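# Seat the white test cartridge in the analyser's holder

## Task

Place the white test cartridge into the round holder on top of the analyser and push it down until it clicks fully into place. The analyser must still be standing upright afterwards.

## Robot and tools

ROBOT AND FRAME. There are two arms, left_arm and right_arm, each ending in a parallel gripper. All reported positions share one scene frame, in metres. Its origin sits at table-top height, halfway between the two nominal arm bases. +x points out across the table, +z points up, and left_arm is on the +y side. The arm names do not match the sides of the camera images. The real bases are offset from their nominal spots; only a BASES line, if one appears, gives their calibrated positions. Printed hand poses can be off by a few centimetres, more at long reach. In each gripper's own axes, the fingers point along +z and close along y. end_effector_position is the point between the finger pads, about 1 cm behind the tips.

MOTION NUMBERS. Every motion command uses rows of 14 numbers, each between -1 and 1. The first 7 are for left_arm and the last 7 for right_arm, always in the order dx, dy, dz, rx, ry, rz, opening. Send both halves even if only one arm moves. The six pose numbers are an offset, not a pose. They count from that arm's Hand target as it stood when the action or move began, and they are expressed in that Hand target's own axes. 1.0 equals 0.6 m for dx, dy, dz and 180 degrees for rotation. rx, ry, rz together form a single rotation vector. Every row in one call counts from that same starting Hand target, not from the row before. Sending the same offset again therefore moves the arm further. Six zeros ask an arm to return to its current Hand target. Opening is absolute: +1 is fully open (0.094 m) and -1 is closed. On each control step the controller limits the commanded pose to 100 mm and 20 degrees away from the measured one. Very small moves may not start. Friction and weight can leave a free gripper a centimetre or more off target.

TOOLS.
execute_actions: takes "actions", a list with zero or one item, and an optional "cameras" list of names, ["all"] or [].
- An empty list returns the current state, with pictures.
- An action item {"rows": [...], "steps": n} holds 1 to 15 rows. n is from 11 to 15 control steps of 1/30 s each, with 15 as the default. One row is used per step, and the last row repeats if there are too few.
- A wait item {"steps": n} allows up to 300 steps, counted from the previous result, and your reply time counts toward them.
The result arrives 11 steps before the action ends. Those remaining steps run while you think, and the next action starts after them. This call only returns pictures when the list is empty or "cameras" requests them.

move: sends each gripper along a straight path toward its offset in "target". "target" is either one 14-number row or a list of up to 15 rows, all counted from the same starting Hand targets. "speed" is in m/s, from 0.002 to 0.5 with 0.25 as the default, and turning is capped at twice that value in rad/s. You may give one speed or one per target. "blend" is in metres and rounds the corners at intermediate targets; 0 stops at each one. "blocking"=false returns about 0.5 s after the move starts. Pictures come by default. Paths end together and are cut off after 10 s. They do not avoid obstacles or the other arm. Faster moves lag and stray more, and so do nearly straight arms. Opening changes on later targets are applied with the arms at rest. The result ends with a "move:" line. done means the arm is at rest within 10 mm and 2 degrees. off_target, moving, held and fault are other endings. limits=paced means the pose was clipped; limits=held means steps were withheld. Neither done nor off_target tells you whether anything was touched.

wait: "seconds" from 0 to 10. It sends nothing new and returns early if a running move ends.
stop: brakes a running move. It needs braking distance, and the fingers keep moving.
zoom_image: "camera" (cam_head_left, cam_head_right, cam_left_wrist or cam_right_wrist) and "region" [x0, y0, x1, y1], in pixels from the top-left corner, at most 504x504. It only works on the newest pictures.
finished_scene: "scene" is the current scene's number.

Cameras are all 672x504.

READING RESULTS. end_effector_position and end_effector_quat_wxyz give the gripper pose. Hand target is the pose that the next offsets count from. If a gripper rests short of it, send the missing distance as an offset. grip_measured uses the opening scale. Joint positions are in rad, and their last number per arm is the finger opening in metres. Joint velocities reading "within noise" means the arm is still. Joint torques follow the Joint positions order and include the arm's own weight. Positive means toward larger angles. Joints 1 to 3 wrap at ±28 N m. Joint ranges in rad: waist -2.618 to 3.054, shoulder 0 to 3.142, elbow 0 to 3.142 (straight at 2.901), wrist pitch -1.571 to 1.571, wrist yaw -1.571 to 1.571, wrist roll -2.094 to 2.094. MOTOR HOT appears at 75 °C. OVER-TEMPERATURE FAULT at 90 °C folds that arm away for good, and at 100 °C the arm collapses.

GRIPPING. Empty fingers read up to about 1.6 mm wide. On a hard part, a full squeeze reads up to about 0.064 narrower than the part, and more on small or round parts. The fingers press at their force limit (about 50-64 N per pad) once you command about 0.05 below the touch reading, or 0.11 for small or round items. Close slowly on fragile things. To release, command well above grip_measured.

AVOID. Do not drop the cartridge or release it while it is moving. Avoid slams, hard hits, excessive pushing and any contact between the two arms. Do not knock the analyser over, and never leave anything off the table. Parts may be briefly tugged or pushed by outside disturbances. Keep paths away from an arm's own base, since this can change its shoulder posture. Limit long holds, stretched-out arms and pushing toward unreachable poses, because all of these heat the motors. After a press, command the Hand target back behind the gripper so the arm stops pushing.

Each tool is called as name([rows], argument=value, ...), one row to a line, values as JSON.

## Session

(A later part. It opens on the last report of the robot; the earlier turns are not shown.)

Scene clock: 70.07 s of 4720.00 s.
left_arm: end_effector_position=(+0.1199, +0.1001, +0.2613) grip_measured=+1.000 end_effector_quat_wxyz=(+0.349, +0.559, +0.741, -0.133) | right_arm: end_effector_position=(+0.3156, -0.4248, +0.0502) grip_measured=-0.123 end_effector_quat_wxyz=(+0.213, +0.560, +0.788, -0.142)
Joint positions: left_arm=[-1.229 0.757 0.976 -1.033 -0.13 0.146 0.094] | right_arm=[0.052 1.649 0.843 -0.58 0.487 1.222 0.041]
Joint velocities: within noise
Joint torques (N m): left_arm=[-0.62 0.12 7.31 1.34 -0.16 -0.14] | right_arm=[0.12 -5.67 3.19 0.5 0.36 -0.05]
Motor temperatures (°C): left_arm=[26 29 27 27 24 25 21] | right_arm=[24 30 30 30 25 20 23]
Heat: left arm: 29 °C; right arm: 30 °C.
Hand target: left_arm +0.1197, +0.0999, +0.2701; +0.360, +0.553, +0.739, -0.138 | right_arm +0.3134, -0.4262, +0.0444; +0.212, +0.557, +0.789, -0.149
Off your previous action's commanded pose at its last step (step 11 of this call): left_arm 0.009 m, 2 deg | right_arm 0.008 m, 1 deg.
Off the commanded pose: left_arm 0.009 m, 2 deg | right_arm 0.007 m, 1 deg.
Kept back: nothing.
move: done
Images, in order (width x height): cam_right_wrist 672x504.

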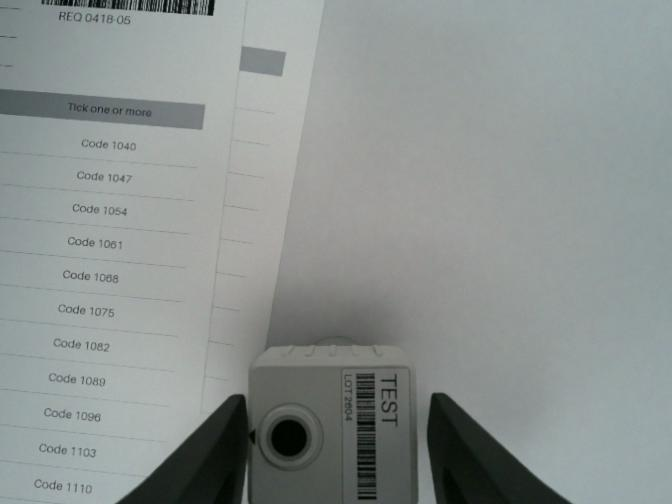

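execute_actions([
  {"rows": [[0,0,0,0,0,0,1,0,0,0,0,0,0,-0.15],[0,0,0,0,0,0,1,0,0,0,0,0,0,-0.18],[0,0,0,0,0,0,1,0,0,0,0,0,0,-0.205],[0,0,0,0,0,0,1,0,0,0,0,0,0,-0.22],[0,0,0,0,0,0,1,0,0,0,0,0,0,-0.235],[0,0,0,0,0,0,1,0,0,0,0,0,0,-0.25],[0,0,0,0,0,0,1,0,0,0,0,0,0,-0.265],[0,0,0,0,0,0,1,0,0,0,0,0,0,-0.28],[0,0,0,0,0,0,1,0,0,0,0,0,0,-0.295],[0,0,0,0,0,0,1,0,0,0,0,0,0,-0.31],[0,0,0,0,0,0,1,0,0,0,0,0,0,-0.33],[0,0,0,0,0,0,1,0,0,0,0,0,0,-0.35],[0,0,0,0,0,0,1,0,0,0,0,0,0,-0.38],[0,0,0,0,0,0,1,0,0,0,0,0,0,-0.42],[0,0,0,0,0,0,1,0,0,0,0,0,0,-0.5]], "steps": 15},
])

execute_actions([
  {"steps": 25},
], cameras=["cam_right_wrist"])

Scene clock: 71.47 s of 4720.00 s.
left_arm: end_effector_position=(+0.1199, +0.1001, +0.2613) grip_measured=+1.000 end_effector_quat_wxyz=(+0.349, +0.559, +0.741, -0.133) | right_arm: end_effector_position=(+0.3163, -0.4248, +0.0504) grip_measured=-0.208 end_effector_quat_wxyz=(+0.214, +0.560, +0.788, -0.141)
Joint positions: left_arm=[-1.229 0.757 0.976 -1.033 -0.13 0.146 0.094] | right_arm=[0.052 1.649 0.843 -0.577 0.487 1.222 0.037]
Joint velocities: left_arm=[within noise] | right_arm=[-0.012 -0.002 -0.027 0.022 -0.051 -0.007 -0.02]
Joint torques (N m): left_arm=[-0.64 0.1 7.31 1.33 -0.16 -0.14] | right_arm=[0.09 -5.71 3.21 0.51 0.35 -0.07]
Motor temperatures (°C): left_arm=[26 29 27 27 24 25 21] | right_arm=[24 30 30 30 25 20 23]
Heat: left arm: 29 °C; right arm: 30 °C.
Hand target: left_arm +0.1197, +0.0999, +0.2701; +0.360, +0.553, +0.739, -0.138 | right_arm +0.3133, -0.4262, +0.0443; +0.212, +0.557, +0.789, -0.149
Steps of this call (1-38: nothing new was sent; 39-42: this action's first 4). Readings (end_effector_position of left_arm | right_arm):
39: (+0.1199, +0.1001, +0.2613) | (+0.3163, -0.4248, +0.0504)
40: (+0.1199, +0.1001, +0.2613) | (+0.3163, -0.4248, +0.0504)
42: the state above

Scene clock: 72.30 s of 4720.00 s.
left_arm: end_effector_position=(+0.1199, +0.1001, +0.2613) grip_measured=+1.000 end_effector_quat_wxyz=(+0.349, +0.559, +0.741, -0.133) | right_arm: end_effector_position=(+0.3163, -0.4248, +0.0504) grip_measured=-0.299 end_effector_quat_wxyz=(+0.214, +0.560, +0.788, -0.141)
Joint positions: left_arm=[-1.229 0.757 0.976 -1.033 -0.13 0.146 0.094] | right_arm=[0.052 1.649 0.843 -0.577 0.487 1.222 0.033]
Joint velocities: within noise
Joint torques (N m): left_arm=[-0.64 0.12 7.31 1.34 -0.16 -0.14] | right_arm=[0.08 -5.68 3.26 0.49 0.37 -0.07]
Motor temperatures (°C): left_arm=[26 29 27 27 24 25 21] | right_arm=[24 30 30 30 25 20 23]
Heat: left arm: 29 °C; right arm: 30 °C.
Hand target: left_arm +0.1197, +0.0999, +0.2701; +0.360, +0.553, +0.739, -0.138 | right_arm +0.3133, -0.4262, +0.0443; +0.212, +0.557, +0.789, -0.149
Off the commanded pose: left_arm 0.009 m, 2 deg | right_arm 0.007 m, 1 deg.
Steps of this call (1-11: your previous action's last 11; 12-25: nothing new was sent). Readings (end_effector_position of left_arm | right_arm):
1: (+0.1199, +0.1001, +0.2613) | (+0.3163, -0.4248, +0.0504)
2: (+0.1199, +0.1001, +0.2613) | (+0.3163, -0.4248, +0.0504)
4: (+0.1199, +0.1001, +0.2613) | (+0.3163, -0.4248, +0.0504)
8: (+0.1199, +0.1001, +0.2613) | (+0.3163, -0.4248, +0.0504)
25: the state above
Images, in order (width x height): cam_right_wrist 672x504.

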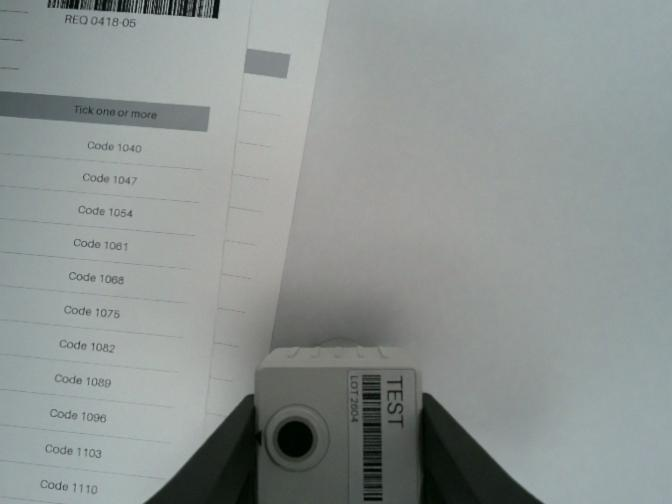

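move(target=[0, 0, 0, 0, 0, 0, 1, -0.1, 0, -0.1732, 0, 0, 0, -0.5], speed=0.1)

Scene clock: 74.57 s of 4720.00 s.
left_arm: end_effector_position=(+0.1199, +0.1001, +0.2613) grip_measured=+1.000 end_effector_quat_wxyz=(+0.349, +0.559, +0.741, -0.133) | right_arm: end_effector_position=(+0.3074, -0.4249, +0.1446) grip_measured=-0.299 end_effector_quat_wxyz=(+0.188, +0.555, +0.794, -0.160)
Joint positions: left_arm=[-1.229 0.757 0.976 -1.033 -0.13 0.146 0.094] | right_arm=[0.052 1.535 1.138 -1.053 0.485 1.222 0.033]
Joint velocities: within noise
Joint torques (N m): left_arm=[-0.64 0.12 7.31 1.34 -0.16 -0.14] | right_arm=[0.06 -9.59 7.86 0.11 0.37 -0.07]
Motor temperatures (°C): left_arm=[26 29 27 27 24 25 21] | right_arm=[24 30 30 30 25 20 23]
Heat: left arm: 29 °C; right arm: 30 °C.
Hand target: left_arm +0.1197, +0.0999, +0.2702; +0.360, +0.553, +0.739, -0.138 | right_arm +0.3133, -0.4262, +0.1643; +0.212, +0.557, +0.789, -0.149
Off the commanded pose: left_arm 0.009 m, 2 deg | right_arm 0.021 m, 3 deg.
Kept back: nothing.
move: off_target (right_arm)

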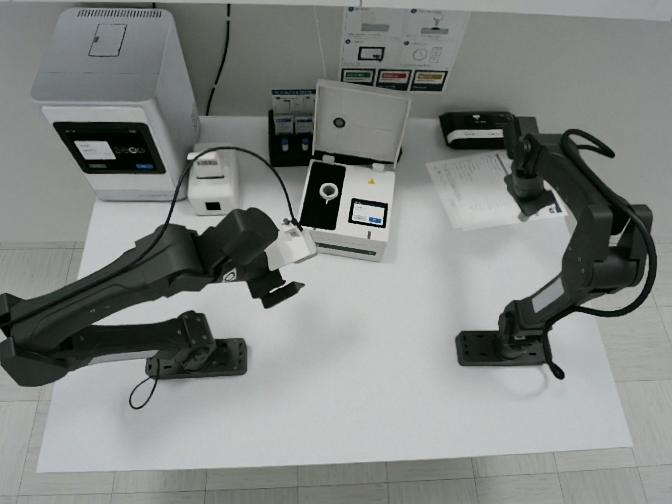

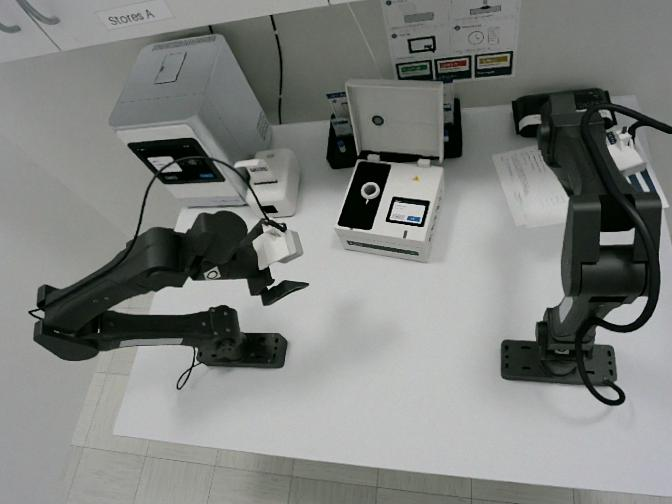

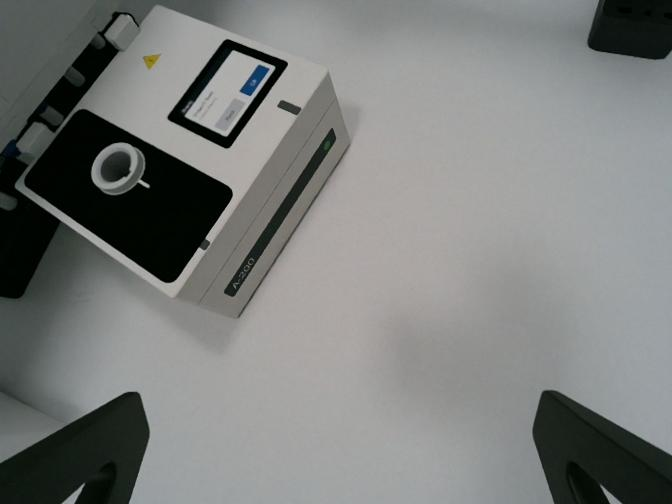

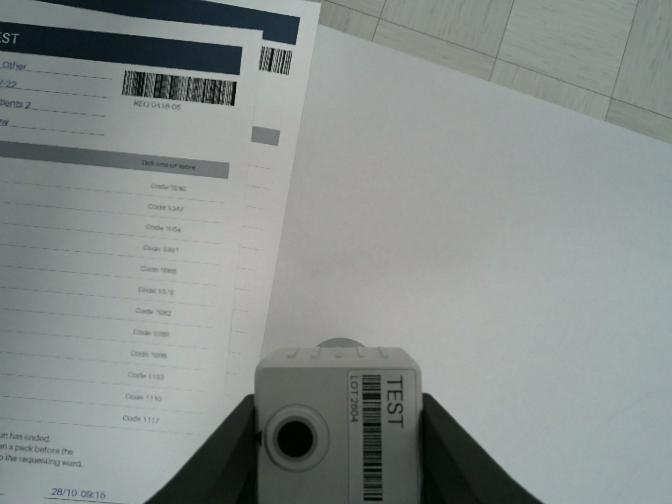

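move(target=[0.045, 0.1298, 0.1738, -0.1531, -0.1266, -0.1661, 1, 0.294, 0.1328, -0.3732, -0.4083, 0, -0.7073, -0.5], speed=0.25)

Scene clock: 87.77 s of 4720.00 s.
left_arm: end_effector_position=(+0.2245, +0.0800, +0.1967) grip_measured=+1.000 end_effector_quat_wxyz=(+0.565, +0.219, +0.780, -0.156) | right_arm: end_effector_position=(+0.2977, -0.1567, +0.2611) grip_measured=-0.299 end_effector_quat_wxyz=(+0.194, -0.591, +0.768, +0.152)
Joint positions: left_arm=[-1.159 0.798 0.324 0.097 -0.551 -0.2 0.094] | right_arm=[0.428 1.567 1.625 -1.308 -0.387 -0.84 0.033]
Joint velocities: within noise
Joint torques (N m): left_arm=[0.69 -0.14 5.42 1.77 -0.28 -0.12] | right_arm=[0.32 -5.61 8.25 0.49 -0.41 -0.1]
Motor temperatures (°C): left_arm=[26 29 27 28 24 25 21] | right_arm=[24 30 31 30 25 20 23]
Heat: left arm: 29 °C; right arm: 31 °C.
Hand target: left_arm +0.2270, +0.0838, +0.1934; +0.567, +0.209, +0.782, -0.152 | right_arm +0.2998, -0.1501, +0.2700; +0.203, -0.598, +0.758, +0.160
Off the commanded pose: left_arm 0.006 m, 1 deg | right_arm 0.011 m, 2 deg.
Kept back: nothing.
move: off_target (right_arm)

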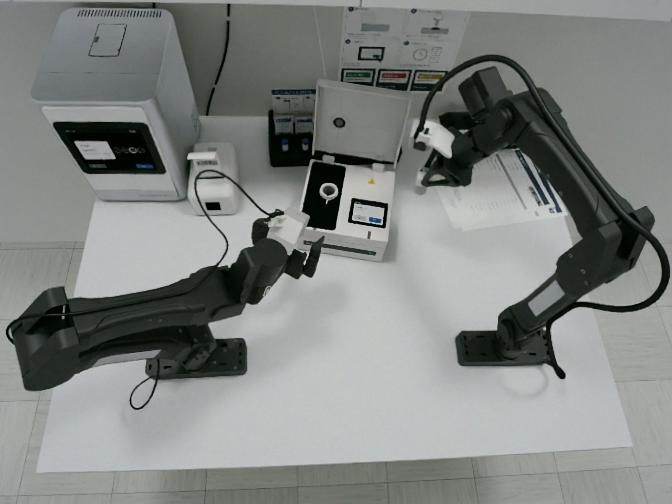

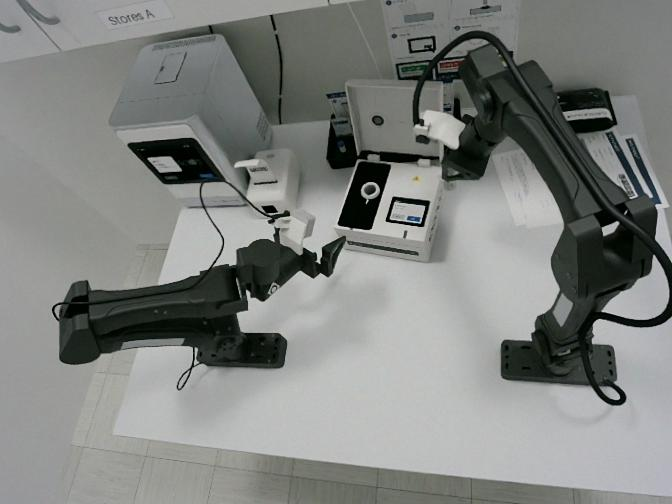

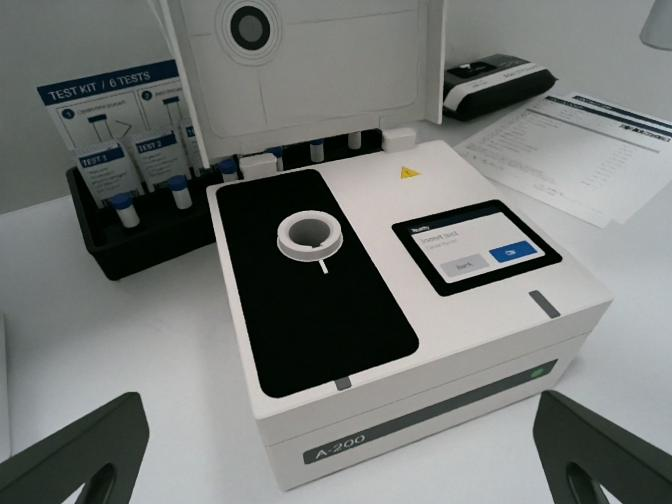

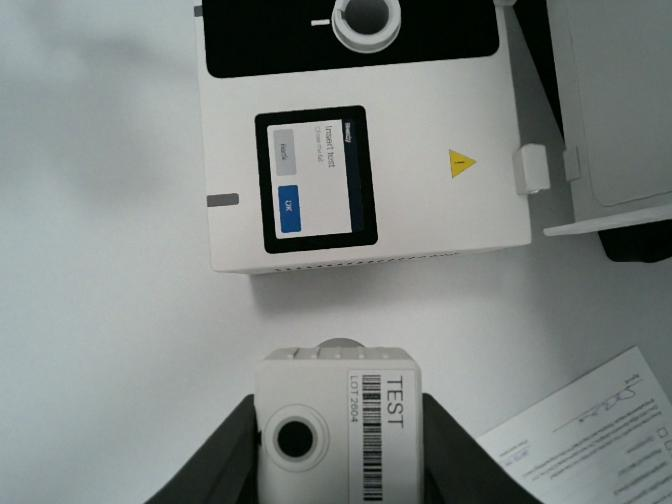

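zoom_image(camera="cam_left_wrist", region=[250, 190, 380, 290])

zoom_image(camera="cam_right_wrist", region=[280, 0, 440, 80])

zoom_image(camera="cam_right_wrist", region=[220, 320, 460, 504])

zoom_image(camera="cam_left_wrist", region=[600, 0, 672, 60])

Scaled by 3.877.

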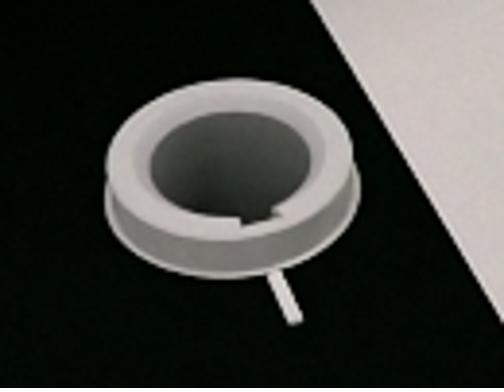

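Scaled by 3.150.

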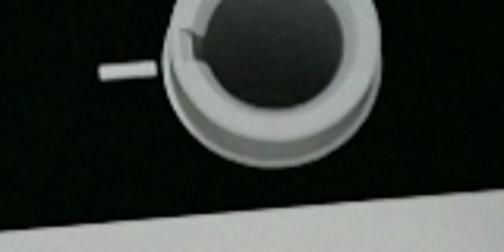

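Scaled by 2.100.

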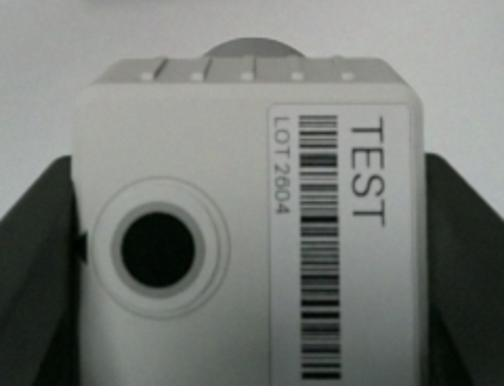

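Scaled by 7.000.

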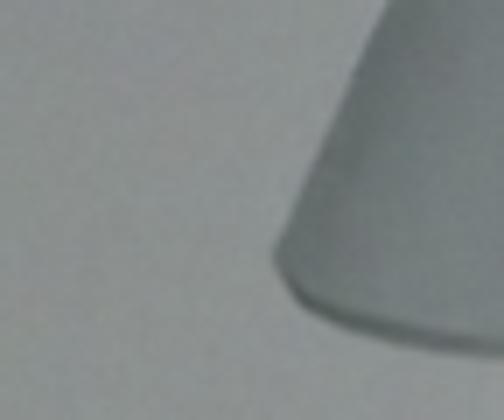

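move(target=[0, 0, 0, 0, 0, 0, 1, -0.2458, -0.0395, 0.2305, -0.0111, 0, -0.0192, -0.5], speed=0.15)

Scene clock: 101.93 s of 4720.00 s.
left_arm: end_effector_position=(+0.2248, +0.0800, +0.1972) grip_measured=+1.000 end_effector_quat_wxyz=(+0.566, +0.218, +0.780, -0.156) | right_arm: end_effector_position=(+0.3653, +0.0323, +0.2228) grip_measured=-0.299 end_effector_quat_wxyz=(+0.196, -0.628, +0.735, +0.165)
Joint positions: left_arm=[-1.159 0.799 0.324 0.1 -0.552 -0.2 0.094] | right_arm=[0.746 2.225 2.334 -1.262 -0.317 -0.619 0.033]
Joint velocities: within noise
Joint torques (N m): left_arm=[0.7 -0.13 5.42 1.76 -0.27 -0.12] | right_arm=[-0.05 -11.07 8.2 0.67 -0.19 0.08]
Motor temperatures (°C): left_arm=[26 29 27 30 24 25 21] | right_arm=[24 30 32 30 25 20 24]
Heat: left arm: 30 °C; right arm: 32 °C.
Hand target: left_arm +0.2270, +0.0838, +0.1933; +0.567, +0.209, +0.782, -0.152 | right_arm +0.3687, +0.0359, +0.2240; +0.198, -0.624, +0.737, +0.167
Off the commanded pose: left_arm 0.006 m, 1 deg | right_arm 0.005 m, 1 deg.
Kept back: nothing.
move: done

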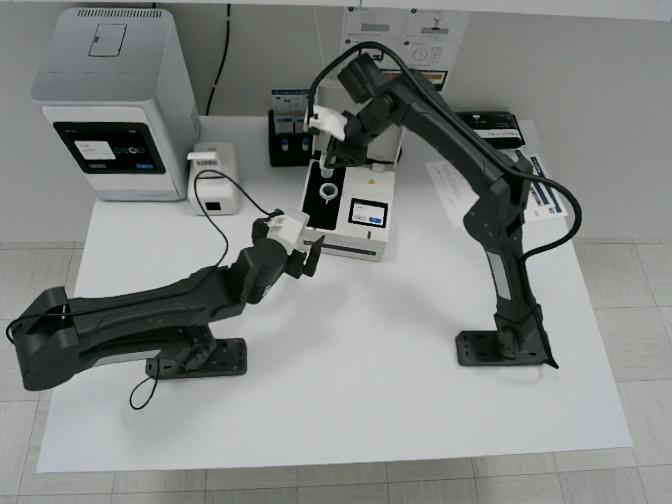

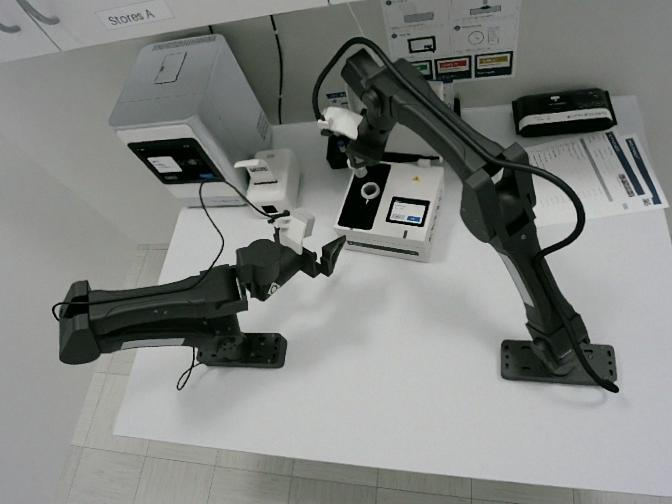

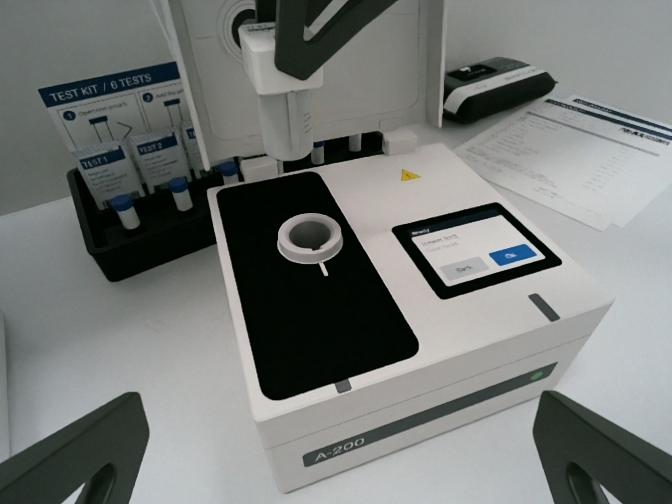

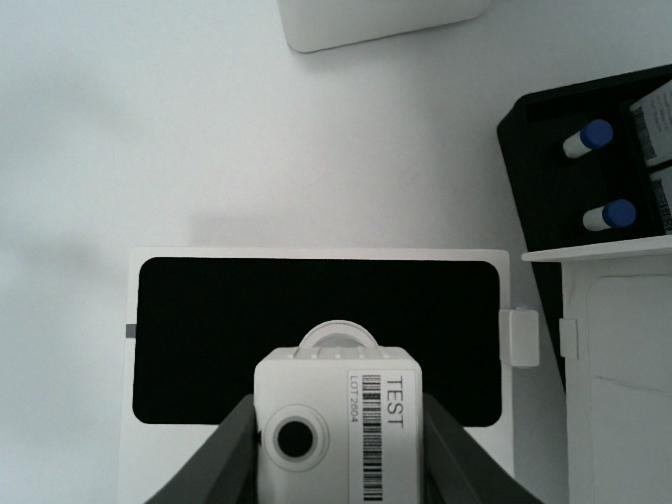

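zoom_image(camera="cam_left_wrist", region=[220, 0, 420, 160])

zoom_image(camera="cam_left_wrist", region=[220, 100, 400, 290])

zoom_image(camera="cam_right_wrist", region=[220, 290, 460, 504])

zoom_image(camera="cam_head_left", region=[280, 110, 420, 250])

zoom_image(camera="cam_head_right", region=[310, 110, 450, 250])

Scaled by 2.520.

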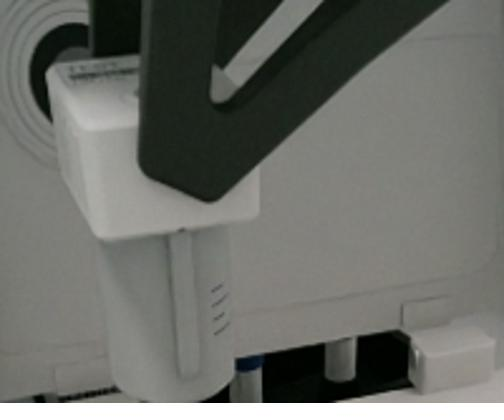

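Scaled by 2.653.

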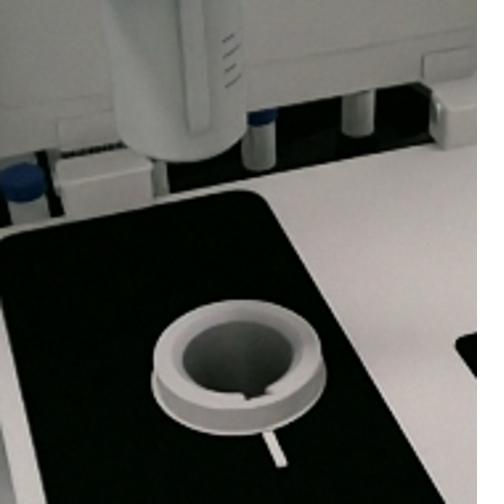

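Scaled by 2.100.

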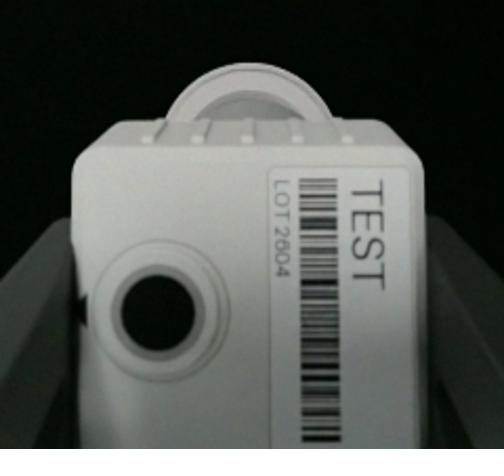

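Scaled by 3.600.

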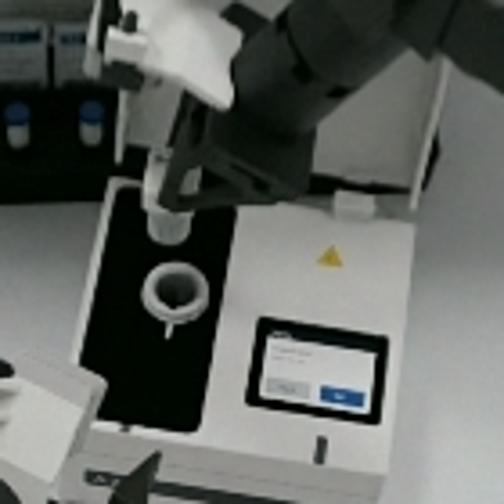

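Scaled by 3.600.

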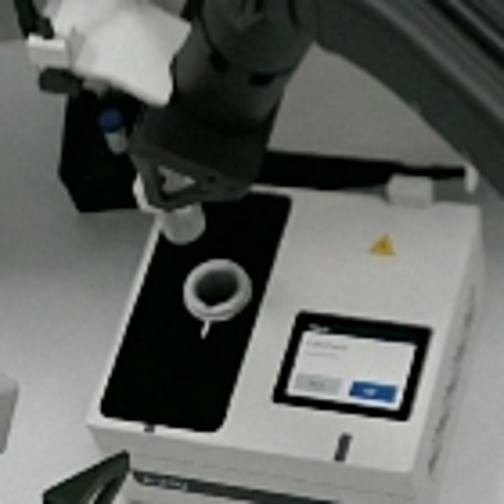

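move(target=[0, 0, 0, 0, 0, 0, 1, 0.0413, -0.0023, 0.0435, -0.0042, 0.0111, -0.0072, -0.5], speed=0.08)

zoom_image(camera="cam_left_wrist", region=[220, 60, 400, 280])

zoom_image(camera="cam_right_wrist", region=[220, 290, 460, 504])

Scene clock: 114.30 s of 4720.00 s.
left_arm: end_effector_position=(+0.2248, +0.0800, +0.1973) grip_measured=+1.000 end_effector_quat_wxyz=(+0.566, +0.218, +0.780, -0.156) | right_arm: end_effector_position=(+0.3647, +0.0280, +0.1853) grip_measured=-0.299 end_effector_quat_wxyz=(+0.170, -0.636, +0.736, +0.159)
Joint positions: left_arm=[-1.159 0.799 0.324 0.1 -0.552 -0.2 0.094] | right_arm=[0.743 2.225 2.202 -1.188 -0.31 -0.644 0.033]
Joint velocities: within noise
Joint torques (N m): left_arm=[0.69 -0.13 5.42 1.76 -0.27 -0.12] | right_arm=[-0.66 -14.5 3.86 0.86 -0.2 -0.12]
Motor temperatures (°C): left_arm=[26 29 27 32 24 25 21] | right_arm=[24 32 32 30 25 20 24]
Heat: left arm: 32 °C; right arm: 32 °C.
Hand target: left_arm +0.2270, +0.0838, +0.1934; +0.567, +0.209, +0.782, -0.152 | right_arm +0.3687, +0.0274, +0.1890; +0.182, -0.637, +0.732, +0.159
Off the commanded pose: left_arm 0.006 m, 1 deg | right_arm 0.005 m, 1 deg.
Kept back: nothing.
move: done

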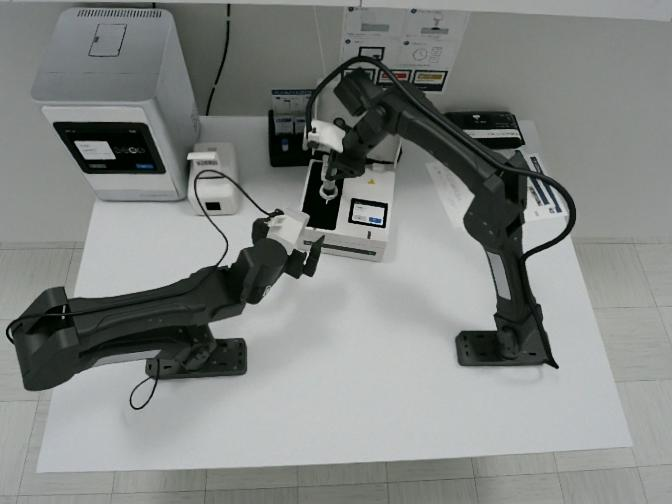

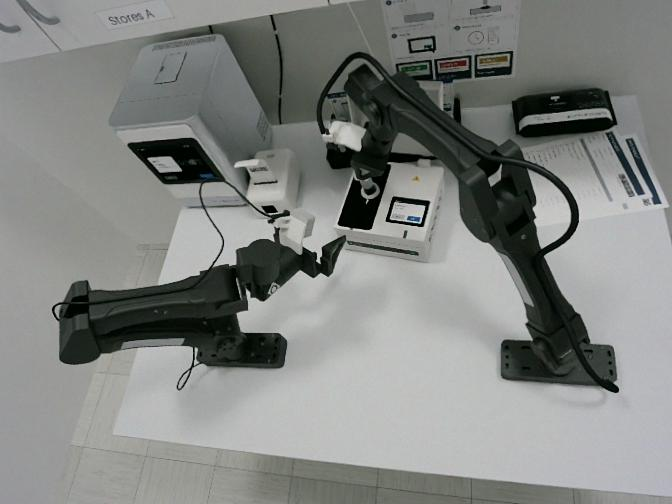

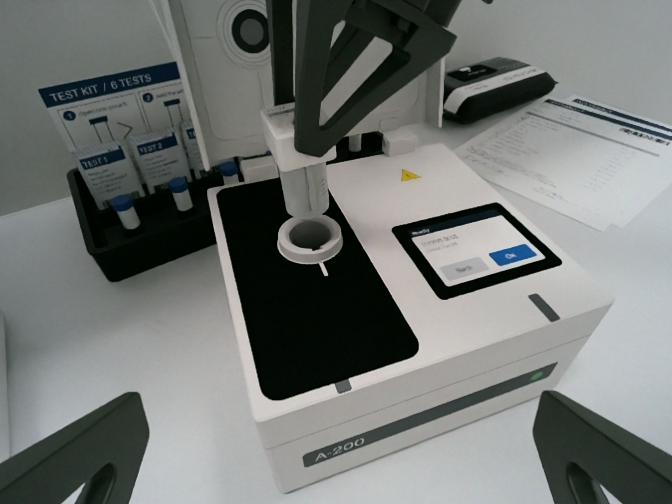

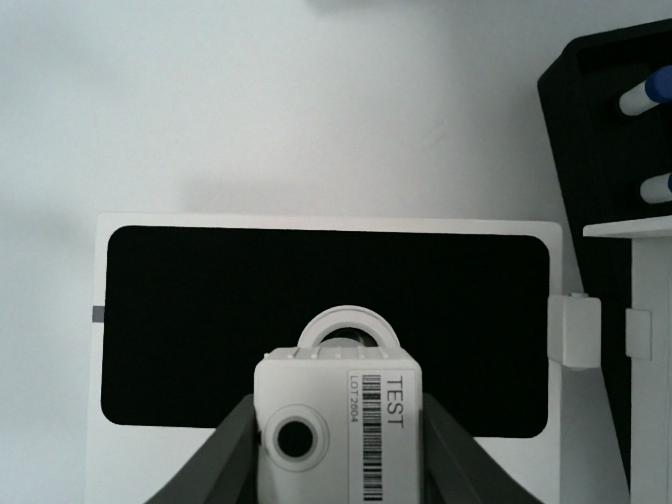

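Scaled by 2.291.

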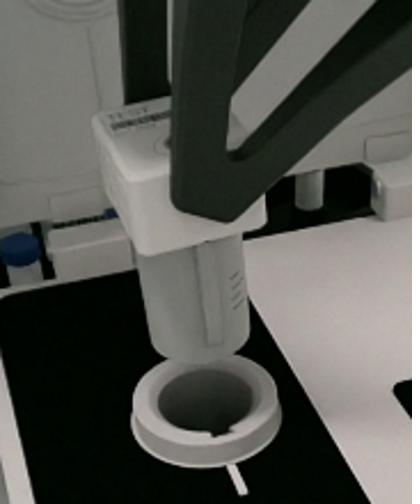

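Scaled by 2.100.

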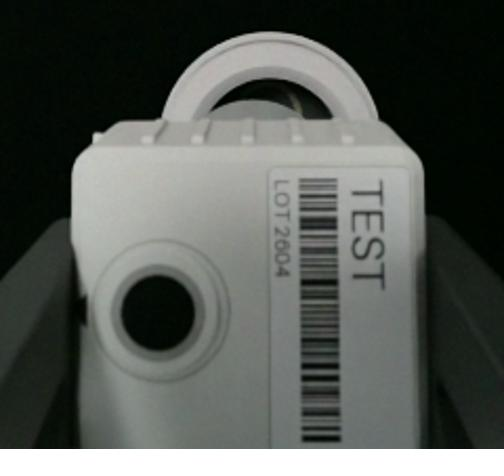

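execute_actions(actions=[], cameras=["all"])

Scene clock: 116.70 s of 4720.00 s.
left_arm: end_effector_position=(+0.2248, +0.0800, +0.1973) grip_measured=+1.000 end_effector_quat_wxyz=(+0.566, +0.218, +0.780, -0.156) | right_arm: end_effector_position=(+0.3650, +0.0283, +0.1854) grip_measured=-0.299 end_effector_quat_wxyz=(+0.171, -0.636, +0.736, +0.159)
Joint positions: left_arm=[-1.159 0.799 0.324 0.1 -0.552 -0.2 0.094] | right_arm=[0.743 2.225 2.202 -1.186 -0.31 -0.645 0.033]
Joint velocities: within noise
Joint torques (N m): left_arm=[0.69 -0.13 5.42 1.76 -0.27 -0.13] | right_arm=[-0.73 -14.46 3.84 0.88 -0.2 -0.12]
Motor temperatures (°C): left_arm=[26 29 27 32 24 25 21] | right_arm=[24 32 32 30 25 20 24]
Heat: left arm: 32 °C; right arm: 32 °C.
Hand target: left_arm +0.2270, +0.0838, +0.1934; +0.567, +0.209, +0.782, -0.152 | right_arm +0.3686, +0.0274, +0.1890; +0.182, -0.637, +0.732, +0.159
Off the commanded pose: left_arm 0.006 m, 1 deg | right_arm 0.005 m, 1 deg.
Steps of this call (1-72: nothing new was sent). Readings (end_effector_position of left_arm | right_arm):
1: (+0.2248, +0.0800, +0.1973) | (+0.3648, +0.0280, +0.1853)
2: (+0.2248, +0.0800, +0.1973) | (+0.3648, +0.0281, +0.1853)
4: (+0.2248, +0.0800, +0.1973) | (+0.3649, +0.0281, +0.1854)
8: (+0.2248, +0.0800, +0.1973) | (+0.3650, +0.0282, +0.1854)
72: the state above

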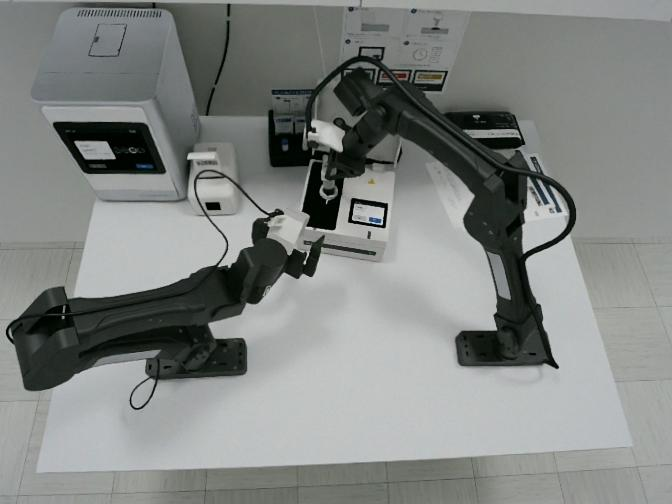

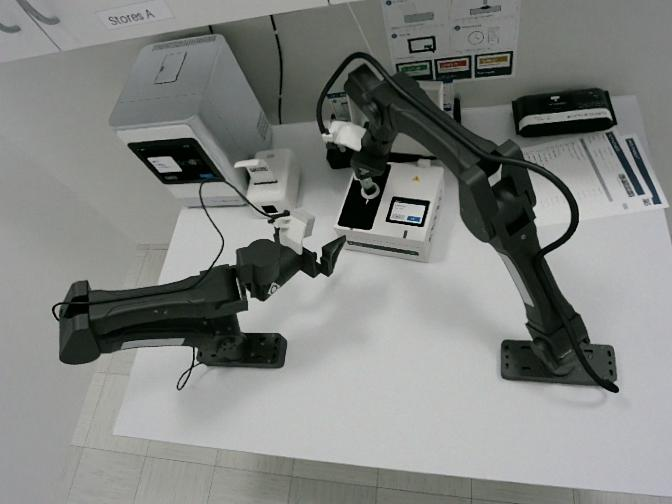

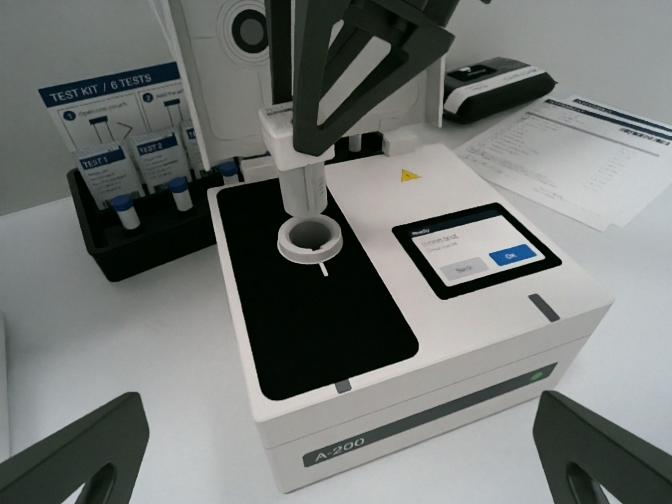

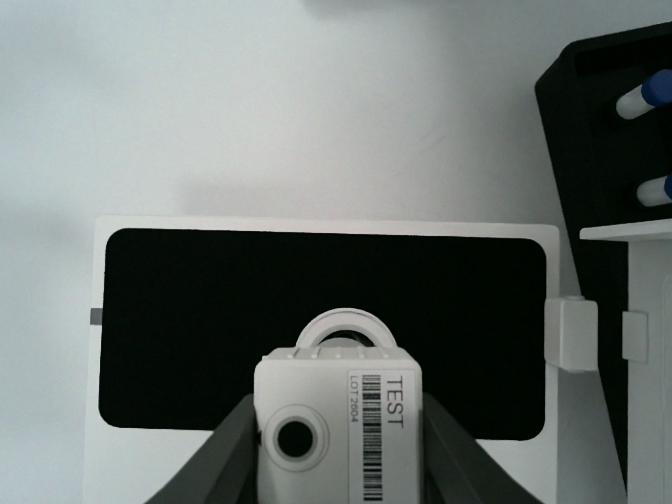

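zoom_image(camera="cam_left_wrist", region=[220, 100, 400, 280])

zoom_image(camera="cam_right_wrist", region=[240, 290, 440, 440])

Scaled by 2.800.

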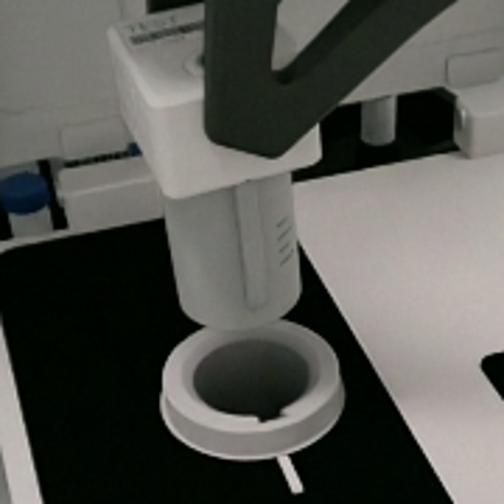

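Scaled by 2.520.

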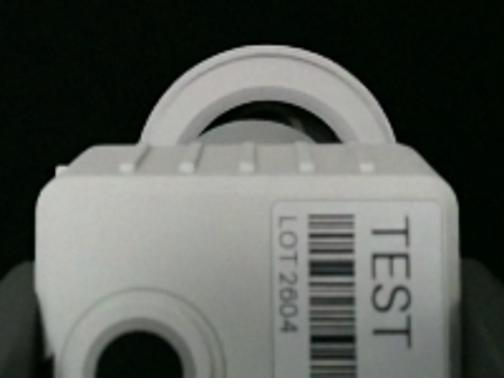

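zoom_image(camera="cam_right_wrist", region=[290, 300, 400, 360])

zoom_image(camera="cam_left_wrist", region=[260, 160, 360, 270])

Scaled by 4.582.

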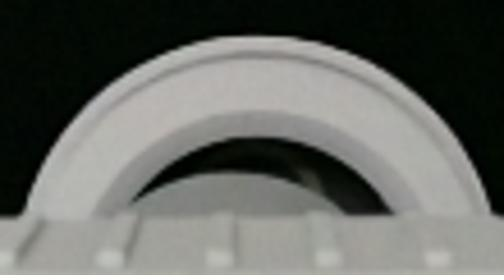

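Scaled by 4.582.

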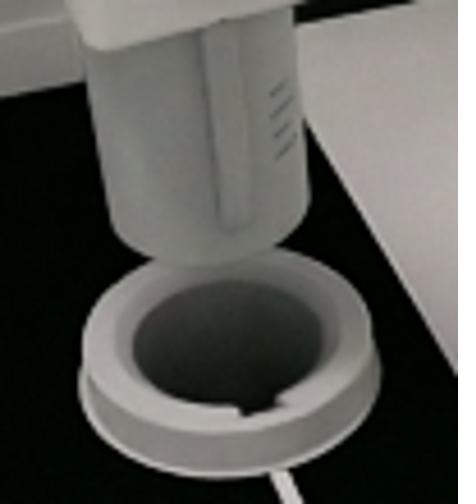

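zoom_image(camera="cam_left_wrist", region=[230, 380, 350, 504])

zoom_image(camera="cam_left_wrist", region=[520, 270, 640, 420])

Scaled by 4.065.

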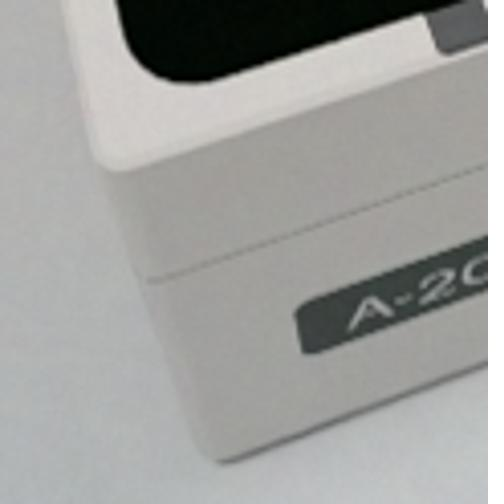

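Scaled by 3.360.

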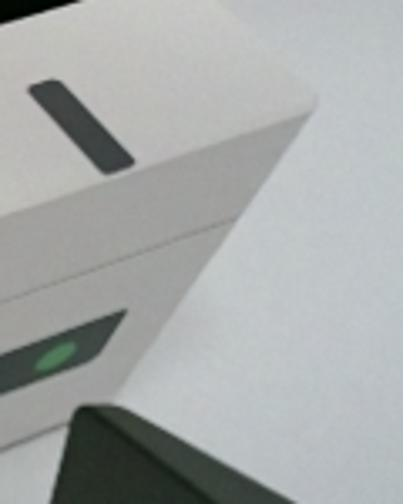

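move(target=[0,0,0,0,0,0,1, 0.01715,-0.00424,0.0192,0,-0.00556,0,-0.5], speed=0.05, cameras=["cam_left_wrist","cam_right_wrist"])

Scene clock: 128.37 s of 4720.00 s.
left_arm: end_effector_position=(+0.2248, +0.0800, +0.1973) grip_measured=+1.000 end_effector_quat_wxyz=(+0.566, +0.218, +0.780, -0.156) | right_arm: end_effector_position=(+0.3683, +0.0255, +0.1543) grip_measured=-0.299 end_effector_quat_wxyz=(+0.163, -0.634, +0.738, +0.166)
Joint positions: left_arm=[-1.159 0.799 0.324 0.1 -0.553 -0.2 0.094] | right_arm=[0.729 2.224 2.076 -1.081 -0.328 -0.653 0.033]
Joint velocities: within noise
Joint torques (N m): left_arm=[0.7 -0.12 5.42 1.75 -0.27 -0.12] | right_arm=[-0.55 -17.89 3.93 0.8 -0.14 -0.13]
Motor temperatures (°C): left_arm=[26 29 27 33 24 25 21] | right_arm=[24 34 31 31 25 20 24]
Heat: left arm: 33 °C; right arm: 34 °C.
Hand target: left_arm +0.2271, +0.0839, +0.1934; +0.567, +0.209, +0.782, -0.152 | right_arm +0.3707, +0.0234, +0.1740; +0.189, -0.635, +0.731, +0.164
Off the commanded pose: left_arm 0.006 m, 1 deg | right_arm 0.020 m, 3 deg.
Kept back: nothing.
move: off_target (right_arm)
Images, in order (width x height): cam_left_wrist 672x504, cam_right_wrist 672x504.

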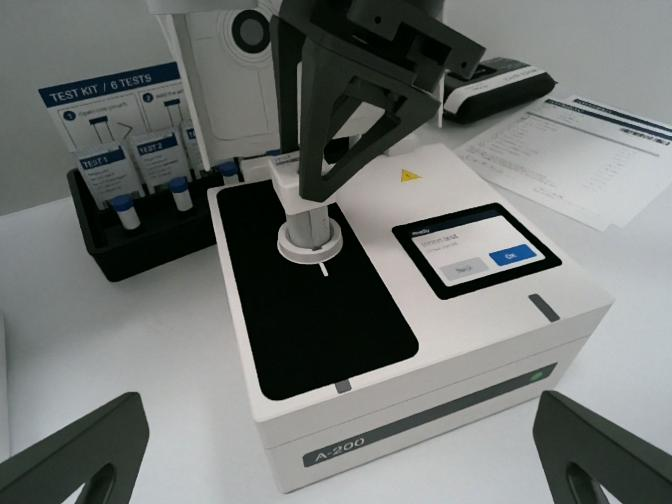

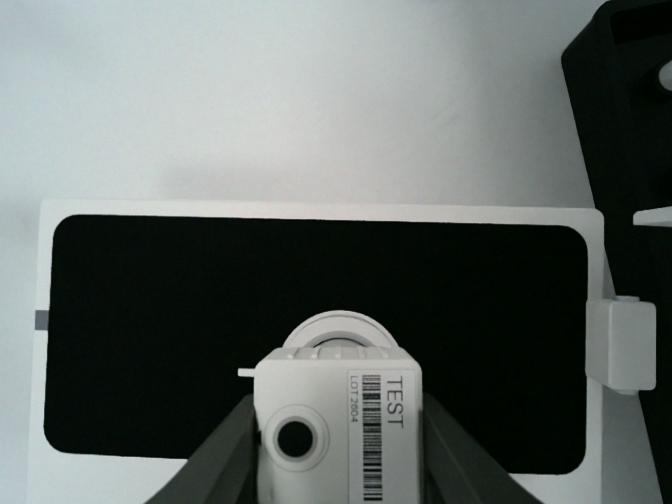

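zoom_image(camera="cam_left_wrist", region=[250, 140, 370, 280])

zoom_image(camera="cam_right_wrist", region=[270, 300, 400, 370])

Scaled by 3.600.

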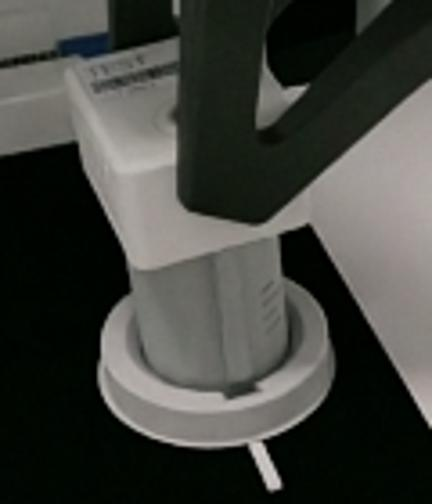

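Scaled by 3.877.

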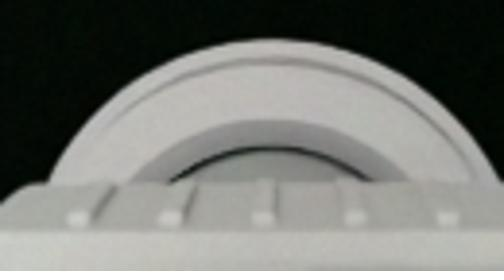

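zoom_image(camera="cam_left_wrist", region=[275, 200, 350, 275])

Scaled by 6.720.

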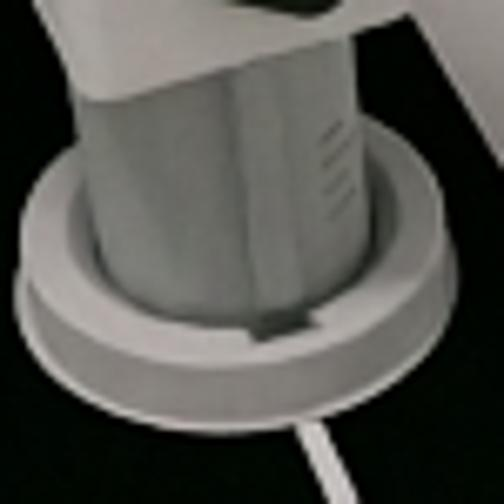

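move(target=[0,0,0,0,0,0,1, 0.00894,0.00104,0.01411,0.0075,0,-0.004,-0.5], speed=0.04, cameras=["cam_left_wrist","cam_right_wrist"])

Scene clock: 133.17 s of 4720.00 s.
left_arm: end_effector_position=(+0.2248, +0.0800, +0.1973) grip_measured=+1.000 end_effector_quat_wxyz=(+0.566, +0.218, +0.780, -0.156) | right_arm: end_effector_position=(+0.3678, +0.0249, +0.1412) grip_measured=-0.299 end_effector_quat_wxyz=(+0.167, -0.634, +0.737, +0.165)
Joint positions: left_arm=[-1.159 0.799 0.324 0.1 -0.553 -0.2 0.094] | right_arm=[0.729 2.207 1.994 -1.008 -0.327 -0.654 0.033]
Joint velocities: within noise
Joint torques (N m): left_arm=[0.69 -0.13 5.42 1.75 -0.27 -0.13] | right_arm=[0.08 -18.65 3.73 0.81 0.02 -0.11]
Motor temperatures (°C): left_arm=[26 29 27 33 24 25 21] | right_arm=[24 35 30 31 25 20 24]
Heat: left arm: 33 °C; right arm: 35 °C.
Hand target: left_arm +0.2271, +0.0839, +0.1933; +0.567, +0.209, +0.782, -0.152 | right_arm +0.3700, +0.0229, +0.1639; +0.197, -0.638, +0.728, +0.155
Off the commanded pose: left_arm 0.006 m, 1 deg | right_arm 0.023 m, 4 deg.
Kept back: nothing.
move: off_target (right_arm)
Images, in order (width x height): cam_left_wrist 672x504, cam_right_wrist 672x504.

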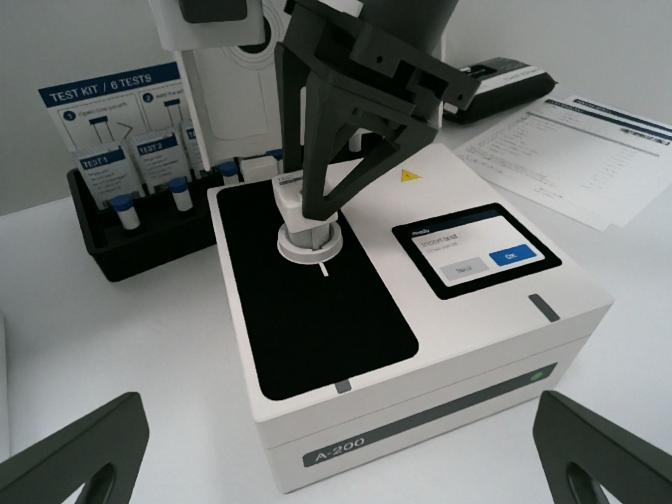

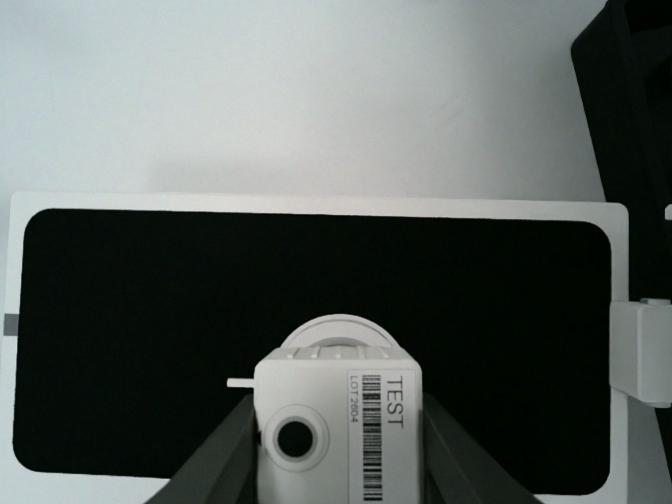

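zoom_image(camera="cam_left_wrist", region=[260, 150, 360, 275])

zoom_image(camera="cam_right_wrist", region=[270, 300, 400, 370])

Scaled by 4.032.

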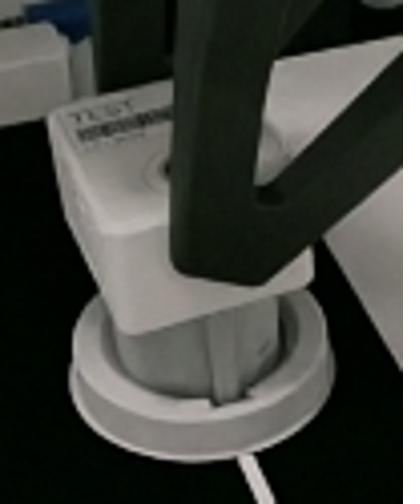

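Scaled by 3.877.

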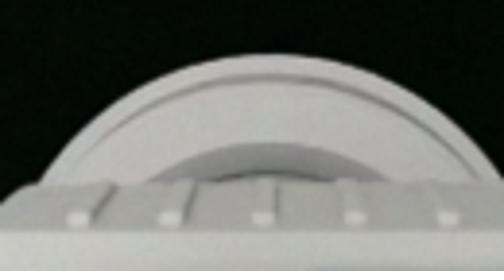

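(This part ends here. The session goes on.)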